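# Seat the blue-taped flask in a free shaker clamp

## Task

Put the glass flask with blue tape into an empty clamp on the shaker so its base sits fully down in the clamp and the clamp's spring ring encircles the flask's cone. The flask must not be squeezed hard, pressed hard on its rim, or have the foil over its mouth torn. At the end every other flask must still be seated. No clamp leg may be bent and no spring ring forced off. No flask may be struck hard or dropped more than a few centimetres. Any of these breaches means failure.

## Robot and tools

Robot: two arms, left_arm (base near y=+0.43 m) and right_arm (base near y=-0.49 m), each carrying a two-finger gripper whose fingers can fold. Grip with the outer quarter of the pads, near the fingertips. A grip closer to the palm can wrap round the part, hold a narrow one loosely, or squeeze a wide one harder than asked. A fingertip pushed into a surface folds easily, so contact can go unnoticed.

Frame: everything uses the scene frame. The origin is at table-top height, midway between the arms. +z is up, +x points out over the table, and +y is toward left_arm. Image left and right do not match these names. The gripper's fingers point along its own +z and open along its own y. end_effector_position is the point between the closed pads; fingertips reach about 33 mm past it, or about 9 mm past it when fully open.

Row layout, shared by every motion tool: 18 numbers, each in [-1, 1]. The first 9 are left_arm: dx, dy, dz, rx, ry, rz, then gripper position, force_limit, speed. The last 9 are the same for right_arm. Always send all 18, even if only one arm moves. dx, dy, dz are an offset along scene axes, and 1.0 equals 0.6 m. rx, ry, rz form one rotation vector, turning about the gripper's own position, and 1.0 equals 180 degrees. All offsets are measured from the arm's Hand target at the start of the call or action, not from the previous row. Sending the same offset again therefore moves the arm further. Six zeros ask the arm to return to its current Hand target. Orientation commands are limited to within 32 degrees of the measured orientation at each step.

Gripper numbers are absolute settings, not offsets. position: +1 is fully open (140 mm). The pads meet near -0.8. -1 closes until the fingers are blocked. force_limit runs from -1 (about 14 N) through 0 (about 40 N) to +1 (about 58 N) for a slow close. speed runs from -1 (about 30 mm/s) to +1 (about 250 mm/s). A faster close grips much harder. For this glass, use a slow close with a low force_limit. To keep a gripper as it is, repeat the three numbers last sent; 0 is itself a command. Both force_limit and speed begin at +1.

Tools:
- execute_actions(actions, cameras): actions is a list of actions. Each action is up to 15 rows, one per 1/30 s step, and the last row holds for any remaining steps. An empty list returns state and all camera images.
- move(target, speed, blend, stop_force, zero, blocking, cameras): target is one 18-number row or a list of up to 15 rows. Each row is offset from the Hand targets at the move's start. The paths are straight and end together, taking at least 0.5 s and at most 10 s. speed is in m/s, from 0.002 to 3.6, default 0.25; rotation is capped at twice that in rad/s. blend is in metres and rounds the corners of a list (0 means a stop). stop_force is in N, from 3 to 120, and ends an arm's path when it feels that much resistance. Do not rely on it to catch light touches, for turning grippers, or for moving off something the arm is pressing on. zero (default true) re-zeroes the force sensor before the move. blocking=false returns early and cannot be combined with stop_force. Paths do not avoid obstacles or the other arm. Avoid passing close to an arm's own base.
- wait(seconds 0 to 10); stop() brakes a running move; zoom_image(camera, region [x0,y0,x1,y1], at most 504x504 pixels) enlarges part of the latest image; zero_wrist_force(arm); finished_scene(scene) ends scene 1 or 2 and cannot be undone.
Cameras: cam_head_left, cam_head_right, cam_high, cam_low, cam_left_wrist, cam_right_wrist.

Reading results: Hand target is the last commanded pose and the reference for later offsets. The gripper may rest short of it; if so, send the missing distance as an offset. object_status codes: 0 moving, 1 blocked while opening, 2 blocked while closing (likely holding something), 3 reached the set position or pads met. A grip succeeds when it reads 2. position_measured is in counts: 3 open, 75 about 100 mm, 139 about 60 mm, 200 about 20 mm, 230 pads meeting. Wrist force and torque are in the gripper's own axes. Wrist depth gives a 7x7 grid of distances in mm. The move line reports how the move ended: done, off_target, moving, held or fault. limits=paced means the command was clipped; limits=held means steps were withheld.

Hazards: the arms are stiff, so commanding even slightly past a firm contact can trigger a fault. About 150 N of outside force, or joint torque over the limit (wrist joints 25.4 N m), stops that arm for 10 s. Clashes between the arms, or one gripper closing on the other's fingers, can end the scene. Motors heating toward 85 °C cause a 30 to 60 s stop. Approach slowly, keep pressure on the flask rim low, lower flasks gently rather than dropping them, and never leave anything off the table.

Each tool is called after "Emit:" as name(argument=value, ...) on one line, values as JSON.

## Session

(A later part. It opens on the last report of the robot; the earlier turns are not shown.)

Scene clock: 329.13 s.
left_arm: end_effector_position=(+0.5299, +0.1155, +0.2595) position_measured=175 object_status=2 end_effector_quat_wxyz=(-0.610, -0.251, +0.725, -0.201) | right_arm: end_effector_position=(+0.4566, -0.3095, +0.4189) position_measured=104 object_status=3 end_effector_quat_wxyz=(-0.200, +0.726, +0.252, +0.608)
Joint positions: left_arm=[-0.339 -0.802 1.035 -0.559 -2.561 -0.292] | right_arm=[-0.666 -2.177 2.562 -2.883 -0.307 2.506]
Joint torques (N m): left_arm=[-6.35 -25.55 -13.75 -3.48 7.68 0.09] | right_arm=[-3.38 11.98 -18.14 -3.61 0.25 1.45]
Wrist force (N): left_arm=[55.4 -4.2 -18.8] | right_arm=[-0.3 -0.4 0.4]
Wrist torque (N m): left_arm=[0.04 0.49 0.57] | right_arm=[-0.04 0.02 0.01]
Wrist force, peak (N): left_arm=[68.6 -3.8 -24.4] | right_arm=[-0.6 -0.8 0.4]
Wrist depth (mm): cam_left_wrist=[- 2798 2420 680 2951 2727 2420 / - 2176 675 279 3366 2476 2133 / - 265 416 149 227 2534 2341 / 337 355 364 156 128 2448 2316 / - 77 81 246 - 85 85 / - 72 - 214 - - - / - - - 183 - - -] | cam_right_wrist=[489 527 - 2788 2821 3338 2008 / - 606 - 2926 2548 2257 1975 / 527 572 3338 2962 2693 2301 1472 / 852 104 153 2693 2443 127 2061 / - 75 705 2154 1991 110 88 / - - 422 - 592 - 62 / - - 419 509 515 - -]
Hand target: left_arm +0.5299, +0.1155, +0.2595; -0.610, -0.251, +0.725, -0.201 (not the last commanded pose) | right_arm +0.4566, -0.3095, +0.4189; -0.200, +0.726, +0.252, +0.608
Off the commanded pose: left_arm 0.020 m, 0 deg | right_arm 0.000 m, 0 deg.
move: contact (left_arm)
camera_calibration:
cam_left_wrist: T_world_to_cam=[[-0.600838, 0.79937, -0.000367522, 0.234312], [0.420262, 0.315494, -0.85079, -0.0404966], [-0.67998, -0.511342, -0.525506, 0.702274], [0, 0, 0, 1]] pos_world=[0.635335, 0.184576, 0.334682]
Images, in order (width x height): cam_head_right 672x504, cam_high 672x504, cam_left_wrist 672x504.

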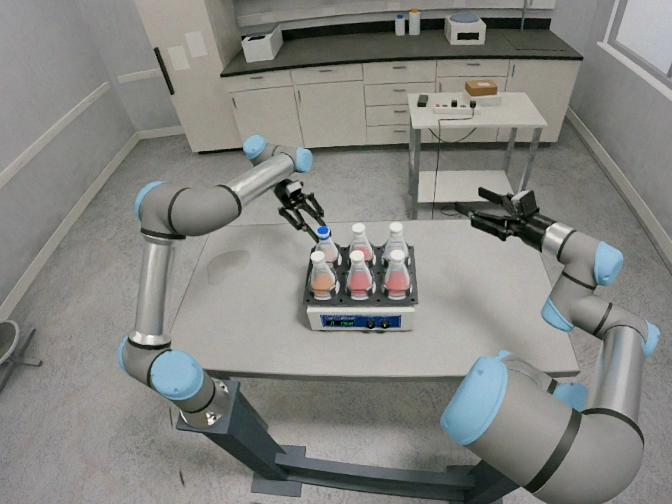

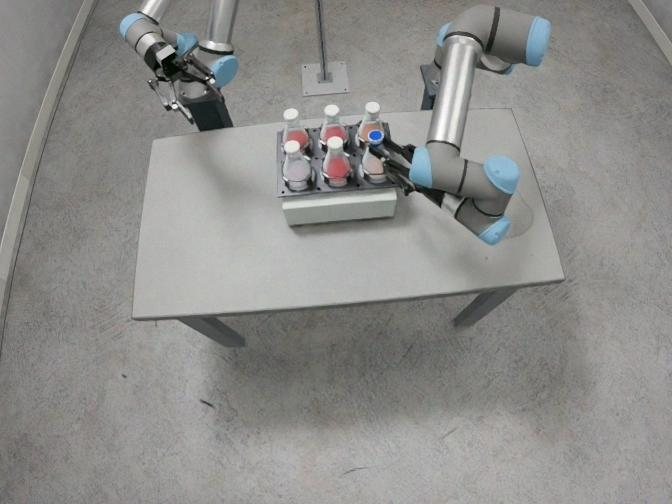

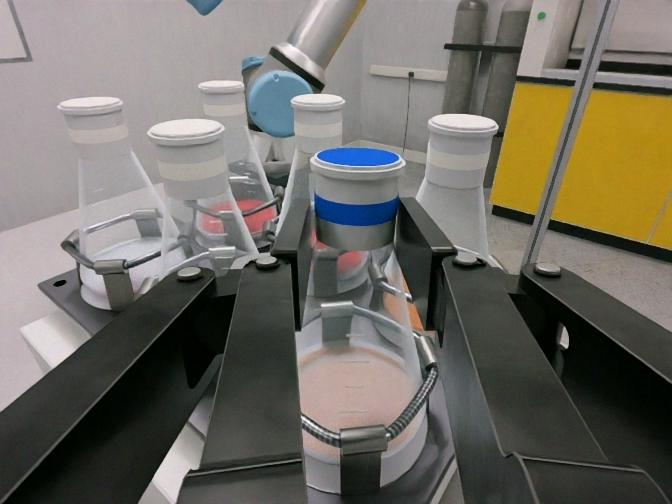

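Emit:
move(target=[[0.004,0.003,0.002,0,0,0,-1,-0.2,-1,0,0,0,0,0,0,0.2,-0.5,-1]], speed=0.02)

Emit:
move(target=[0,0,-0.06,0,0,0,-1,-0.2,-1,0,0,0,0,0,0,0.2,-0.5,-1], speed=0.012, stop_force=45, cameras=["cam_left_wrist","cam_head_right","cam_low"])

Emit:
zoom_image(camera="cam_low", region=[350, 170, 460, 260])

Emit:
zoom_image(camera="cam_head_right", region=[280, 200, 400, 300])

Scene clock: 332.93 s.
left_arm: end_effector_position=(+0.5323, +0.1173, +0.2606) position_measured=175 object_status=2 end_effector_quat_wxyz=(-0.610, -0.251, +0.724, -0.200) | right_arm: end_effector_position=(+0.4566, -0.3095, +0.4189) position_measured=104 object_status=3 end_effector_quat_wxyz=(-0.200, +0.726, +0.252, +0.608)
Joint positions: left_arm=[-0.336 -0.797 1.022 -0.55 -2.557 -0.29] | right_arm=[-0.666 -2.177 2.562 -2.883 -0.307 2.506]
Joint torques (N m): left_arm=[4.26 -58.52 -22.31 2.62 0.08 1.66] | right_arm=[-2.88 11.98 -18.17 -3.7 0.19 1.44]
Wrist force (N): left_arm=[-2.9 -2.7 1.6] | right_arm=[-0.3 -0.3 0.1]
Wrist torque (N m): left_arm=[0.02 -0.16 0.37] | right_arm=[-0.01 0.01 0.00]
Wrist force, peak (N): left_arm=[55.8 -4.1 -19.0] | right_arm=[-0.4 -0.8 0.5]
Wrist depth (mm): cam_left_wrist=[- 2727 - 686 3651 2627 2534 / 257 264 347 285 3474 2420 2221 / 2013 215 414 149 230 2627 2316 / 653 355 364 156 128 2534 2367 / - 76 81 257 - 85 1841 / - 73 - 216 - - - / - - - 185 - - -] | cam_right_wrist=[492 523 - 2756 2663 2693 2215 / 2443 619 - 2821 2418 2236 2043 / 519 575 3537 3291 2521 2215 1436 / 462 104 153 2469 2548 127 2043 / - 75 119 3385 2079 110 88 / - - 419 - 614 - 62 / - - 428 504 524 - -]
Hand target: left_arm +0.5323, +0.1173, +0.2607; -0.610, -0.251, +0.725, -0.201 | right_arm +0.4566, -0.3095, +0.4189; -0.200, +0.726, +0.252, +0.608
Off the commanded pose: left_arm 0.000 m, 0 deg | right_arm 0.000 m, 0 deg.
move: done

Scene clock: 333.87 s.
left_arm: end_effector_position=(+0.5323, +0.1172, +0.2592) position_measured=175 object_status=2 end_effector_quat_wxyz=(-0.610, -0.251, +0.724, -0.201) | right_arm: end_effector_position=(+0.4566, -0.3095, +0.4189) position_measured=104 object_status=3 end_effector_quat_wxyz=(-0.200, +0.726, +0.252, +0.608)
Joint positions: left_arm=[-0.336 -0.796 1.025 -0.554 -2.558 -0.29] | right_arm=[-0.666 -2.177 2.562 -2.883 -0.307 2.506]
Joint torques (N m): left_arm=[-4.64 -37.77 -17.23 -2.06 5.9 1.74] | right_arm=[-2.9 12.19 -18.14 -3.6 0.18 1.47]
Wrist force (N): left_arm=[42.1 -3.5 -15.0] | right_arm=[-0.4 -0.7 0.4]
Wrist torque (N m): left_arm=[0.00 0.06 0.36] | right_arm=[-0.10 0.04 0.01]
Wrist force, peak (N): left_arm=[54.3 -3.3 -20.4] | right_arm=[-0.4 -0.7 0.4]
Wrist depth (mm): cam_left_wrist=[1795 - - 704 3779 2659 2476 / - 258 347 290 2992 2564 2176 / 1723 213 388 149 231 2564 2244 / 645 352 363 156 128 2505 2393 / - 77 81 257 - 85 85 / - 72 - 215 - - - / - - - 184 - - -] | cam_right_wrist=[490 523 - 2855 2926 2521 2469 / - 609 4647 3160 2548 2194 2043 / 533 577 3385 3160 2604 2301 1428 / 865 104 153 2604 2495 128 1975 / - 75 134 2154 2061 110 88 / - - 418 577 627 - 62 / - - 429 510 - - -]
Hand target: left_arm +0.5323, +0.1172, +0.2592; -0.610, -0.251, +0.724, -0.201 (not the last commanded pose) | right_arm +0.4566, -0.3095, +0.4189; -0.200, +0.726, +0.252, +0.608
Off the commanded pose: left_arm 0.034 m, 0 deg | right_arm 0.000 m, 0 deg.
move: contact (left_arm)
camera_calibration:
cam_left_wrist: T_world_to_cam=[[-0.60111, 0.799166, -0.000501843, 0.23457], [0.420158, 0.315496, -0.85084, -0.0422458], [-0.679805, -0.511659, -0.525424, 0.704589], [0, 0, 0, 1]] pos_world=[0.637735, 0.186377, 0.334381]
Images, in order (width x height): cam_head_right 672x504, cam_low 672x504, cam_left_wrist 672x504.

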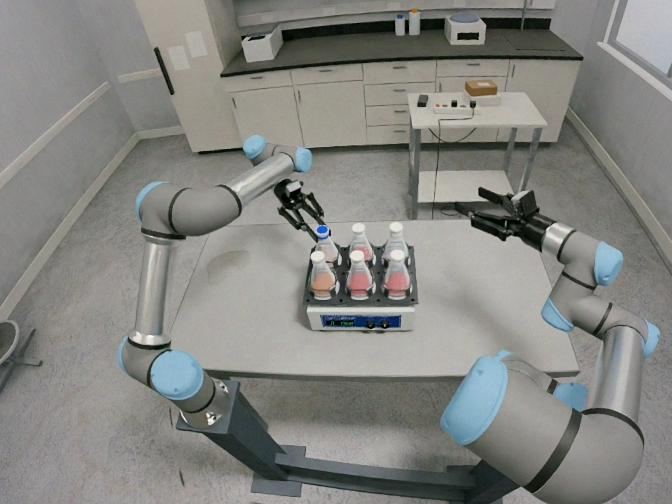

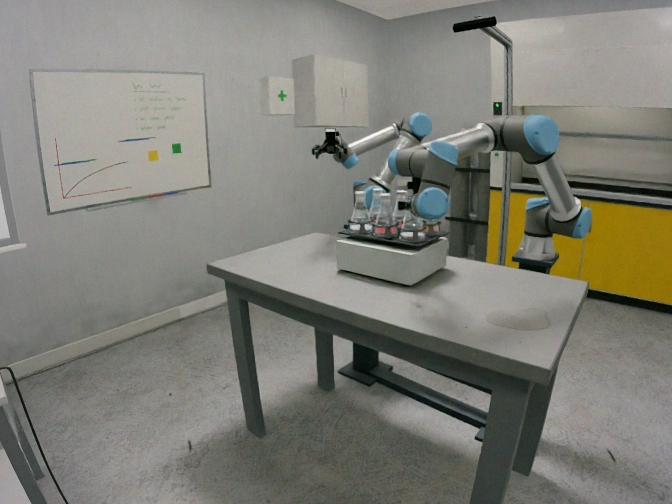

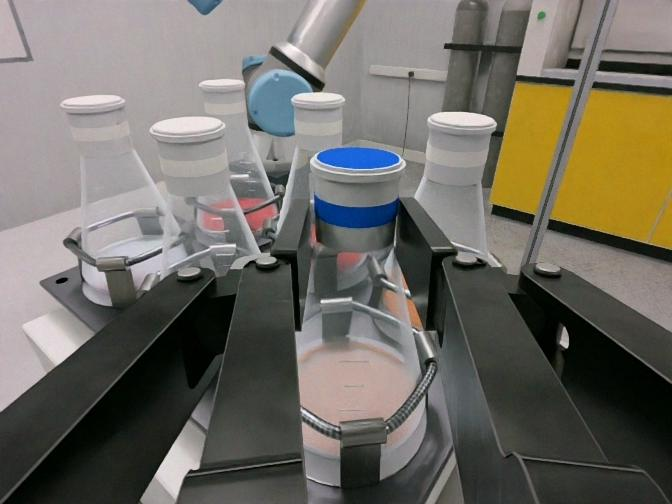

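Scaled by 4.582 from the camera's 672x504 image, which has a finer 960x720 frame.

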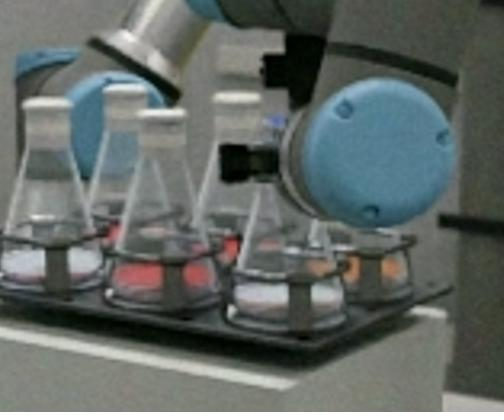

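Scaled by 4.200 from the camera's 672x504 image, which has a finer 960x720 frame.

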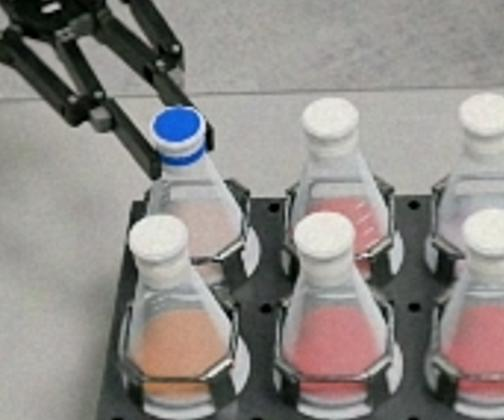

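Emit:
move(target=[[0,0,0.002,0,0,0,-1,-0.2,-1,0,0,0,0,0,0,0.2,-0.5,-1],[0,0,0.002,0,0,0,0.1,-0.5,-1,0,0,0,0,0,0,0.2,-0.5,-1]], speed=0.02)

Emit:
move(target=[[0,0,0.14,0,0,0,0.1,-0.5,-1,0,0,0,0,0,0,0.2,-0.5,-1],[0.08,0.15,0.2,0,0,0,0.1,-0.5,-1,0,0,0,0,0,0,0.2,-0.5,-1]], speed=0.15, cameras=["all"])

Emit:
zoom_image(camera="cam_head_right", region=[280, 200, 430, 320])

Emit:
zoom_image(camera="cam_high", region=[260, 90, 440, 220])

Emit:
zoom_image(camera="cam_low", region=[330, 170, 460, 260])

Scene clock: 340.23 s.
left_arm: end_effector_position=(+0.5323, +0.1172, +0.2604) position_measured=117 object_status=0 end_effector_quat_wxyz=(-0.610, -0.251, +0.724, -0.201) | right_arm: end_effector_position=(+0.4566, -0.3095, +0.4189) position_measured=104 object_status=3 end_effector_quat_wxyz=(-0.200, +0.726, +0.252, +0.608)
Joint positions: left_arm=[-0.336 -0.797 1.023 -0.551 -2.558 -0.29] | right_arm=[-0.666 -2.177 2.562 -2.883 -0.307 2.506]
Joint torques (N m): left_arm=[4 -64.58 -29.6 -1.76 -2.57 1.66] | right_arm=[-2.21 12.07 -18.53 -3.59 0.32 1.56]
Wrist force (N): left_arm=[0.4 -0.3 1.4] | right_arm=[-0.3 -0.6 0.2]
Wrist torque (N m): left_arm=[-0.12 -0.20 0.10] | right_arm=[-0.09 0.01 0.01]
Wrist force, peak (N): left_arm=[42.4 -3.6 -15.3] | right_arm=[-0.3 -1.0 0.3]
Wrist depth (mm): cam_left_wrist=[- 2221 2316 693 2627 2627 2595 / 260 269 682 282 3590 2476 2071 / - 215 393 155 230 2627 2316 / - 355 140 158 162 131 2420 / - 91 120 274 262 86 87 / - 60 214 218 223 - - / - - 202 185 197 - -] | cam_right_wrist=[494 521 - 2788 2756 2663 2443 / - 620 - 2821 2821 2194 1991 / 528 587 3537 3160 2495 2215 1436 / 478 104 153 2663 2495 127 2079 / - 75 679 2043 2025 110 88 / - - 422 632 605 - 62 / - - 427 511 524 - -]
Hand target: left_arm +0.5323, +0.1172, +0.2604; -0.610, -0.251, +0.724, -0.201 | right_arm +0.4566, -0.3095, +0.4189; -0.200, +0.726, +0.252, +0.608
Off the commanded pose: left_arm 0.000 m, 0 deg | right_arm 0.000 m, 0 deg.
move: done

Scene clock: 341.73 s.
left_arm: end_effector_position=(+0.5456, +0.1432, +0.3546) position_measured=117 object_status=3 end_effector_quat_wxyz=(-0.609, -0.252, +0.725, -0.201) | right_arm: end_effector_position=(+0.4566, -0.3095, +0.4189) position_measured=104 object_status=3 end_effector_quat_wxyz=(-0.200, +0.726, +0.252, +0.608)
Joint positions: left_arm=[-0.295 -0.795 0.775 -0.289 -2.52 -0.27] | right_arm=[-0.666 -2.177 2.562 -2.883 -0.307 2.506]
Joint torques (N m): left_arm=[-5.35 -64.64 -15.41 -1.59 -2.47 -0.57] | right_arm=[-1.49 11.57 -18.22 -3.66 0.21 1.53]
Wrist force (N): left_arm=[0.4 -0.2 1.3] | right_arm=[-0.4 -0.6 0.2]
Wrist torque (N m): left_arm=[-0.10 -0.20 0.10] | right_arm=[-0.08 0.05 0.01]
Wrist force, peak (N): left_arm=[1.5 4.5 -7.4] | right_arm=[-0.5 -0.7 0.4]
Wrist depth (mm): cam_left_wrist=[458 655 783 743 - 2693 2659 / - - 748 764 3077 2505 2176 / - 2798 792 3419 3779 2693 2267 / - 333 120 2505 285 1561 2534 / - 91 334 231 387 86 87 / - 60 309 319 336 - - / - - 282 277 302 - -] | cam_right_wrist=[- 637 - 2788 2855 2633 2394 / 504 507 - 3078 2495 2236 2061 / 2788 3038 3435 3160 2548 2257 1454 / 470 104 153 2521 2443 128 2061 / - 75 703 1927 2043 110 88 / - - 422 612 608 - 62 / - - 428 515 520 - -]
Hand target: left_arm +0.5456, +0.1431, +0.3546; -0.609, -0.252, +0.725, -0.201 (not the last commanded pose) | right_arm +0.4566, -0.3095, +0.4189; -0.200, +0.726, +0.252, +0.608
Off the commanded pose: left_arm 0.077 m, 0 deg | right_arm 0.000 m, 0 deg.
move: held (left_arm; a check stopped the path); path passed 1 of 2 targets; limits=held
pose unreachable (left arm): on one or more control steps of this call, first in action 0 (counted from 0), this arm could not follow its commanded pose, so it was not sent that pose on those steps. It may still have moved: this result reports where it is.
cause: moving toward the commanded pose would bring two parts of the arm too close to each other (its gripper and another part of the arm, with joints 4 (wrist 1) to 6 (wrist 3) between them, 3 mm apart when it was first held).
camera_calibration:
cam_left_wrist: T_world_to_cam=[[-0.602262, 0.798298, -0.000744409, 0.22275], [0.420516, 0.316458, -0.850306, 0.0246375], [-0.678562, -0.51242, -0.526288, 0.776701], [0, 0, 0, 1]] pos_world=[0.650833, 0.21238, 0.429884]
cam_right_wrist: T_world_to_cam=[[0.608191, -0.793178, 0.0311783, -0.527077], [-0.401333, -0.341146, -0.85003, 0.433526], [0.684862, 0.504467, -0.52581, 0.207237], [0, 0, 0, 1]] pos_world=[0.352622, -0.374715, 0.493911]

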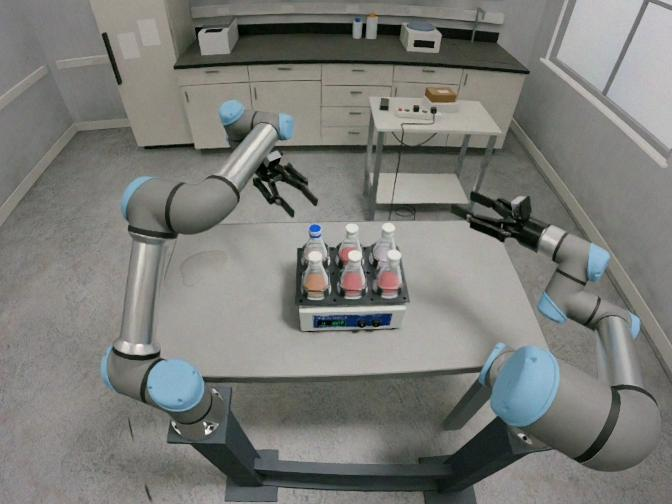

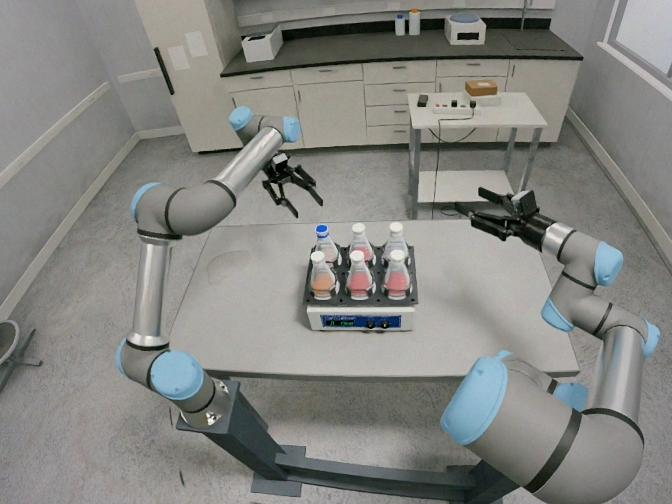

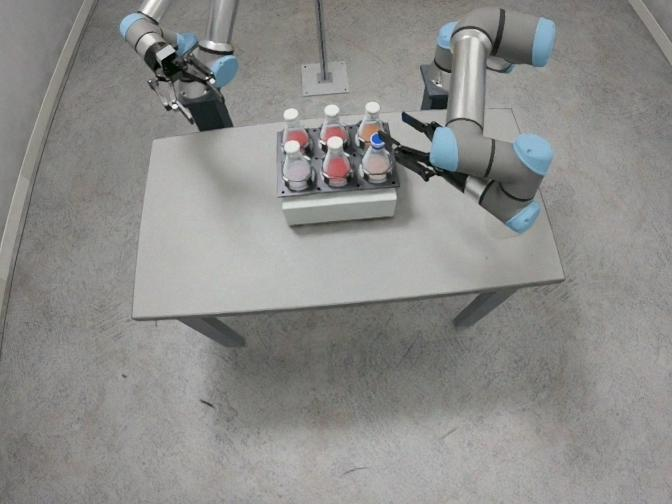

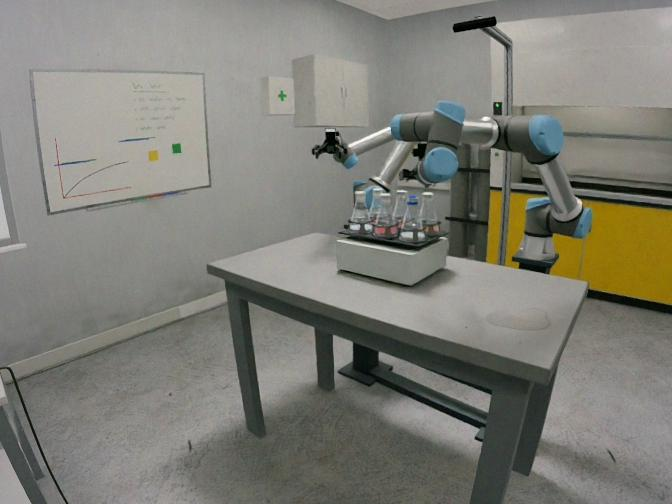

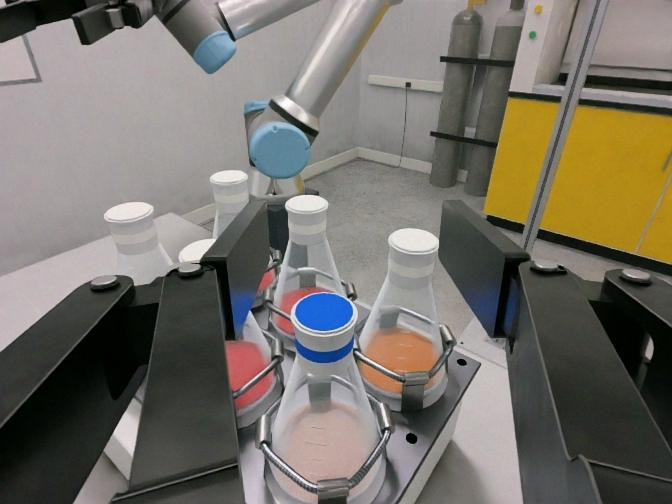

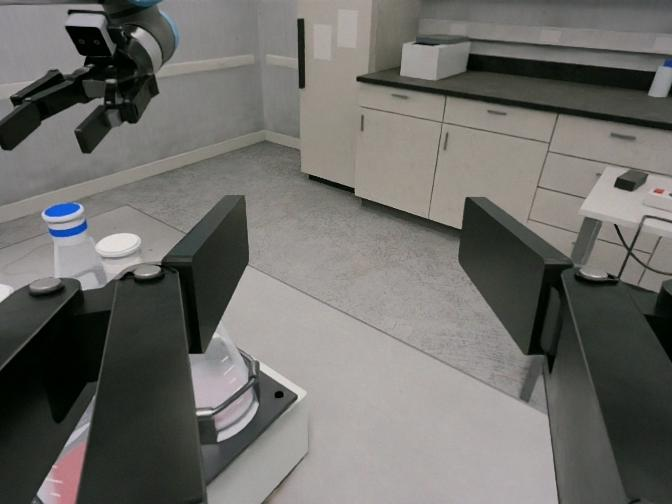

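Scaled by 3.360 from the camera's 672x504 image, which has a finer 960x720 frame.

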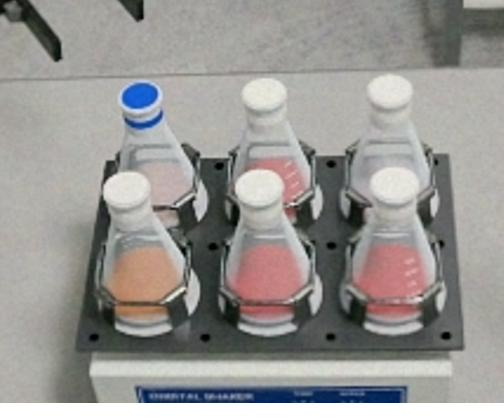

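Scaled by 2.800 from the camera's 672x504 image, which has a finer 960x720 frame.

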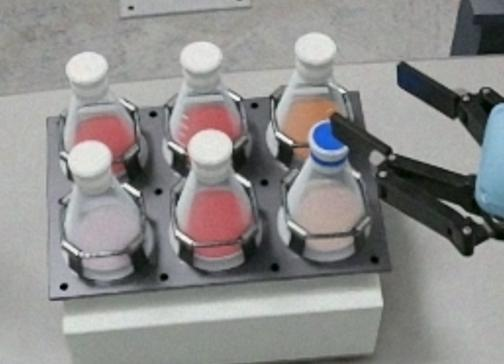

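Scaled by 3.877 from the camera's 672x504 image, which has a finer 960x720 frame.

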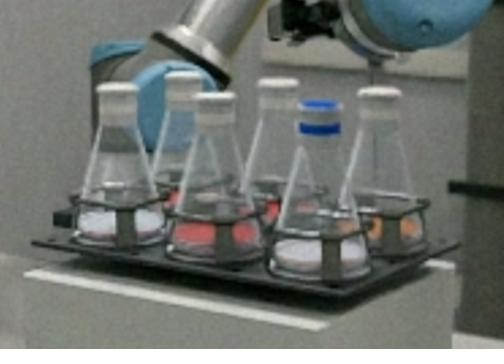

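Emit:
finished_scene(scene=2)

The scene is finished: the task was done.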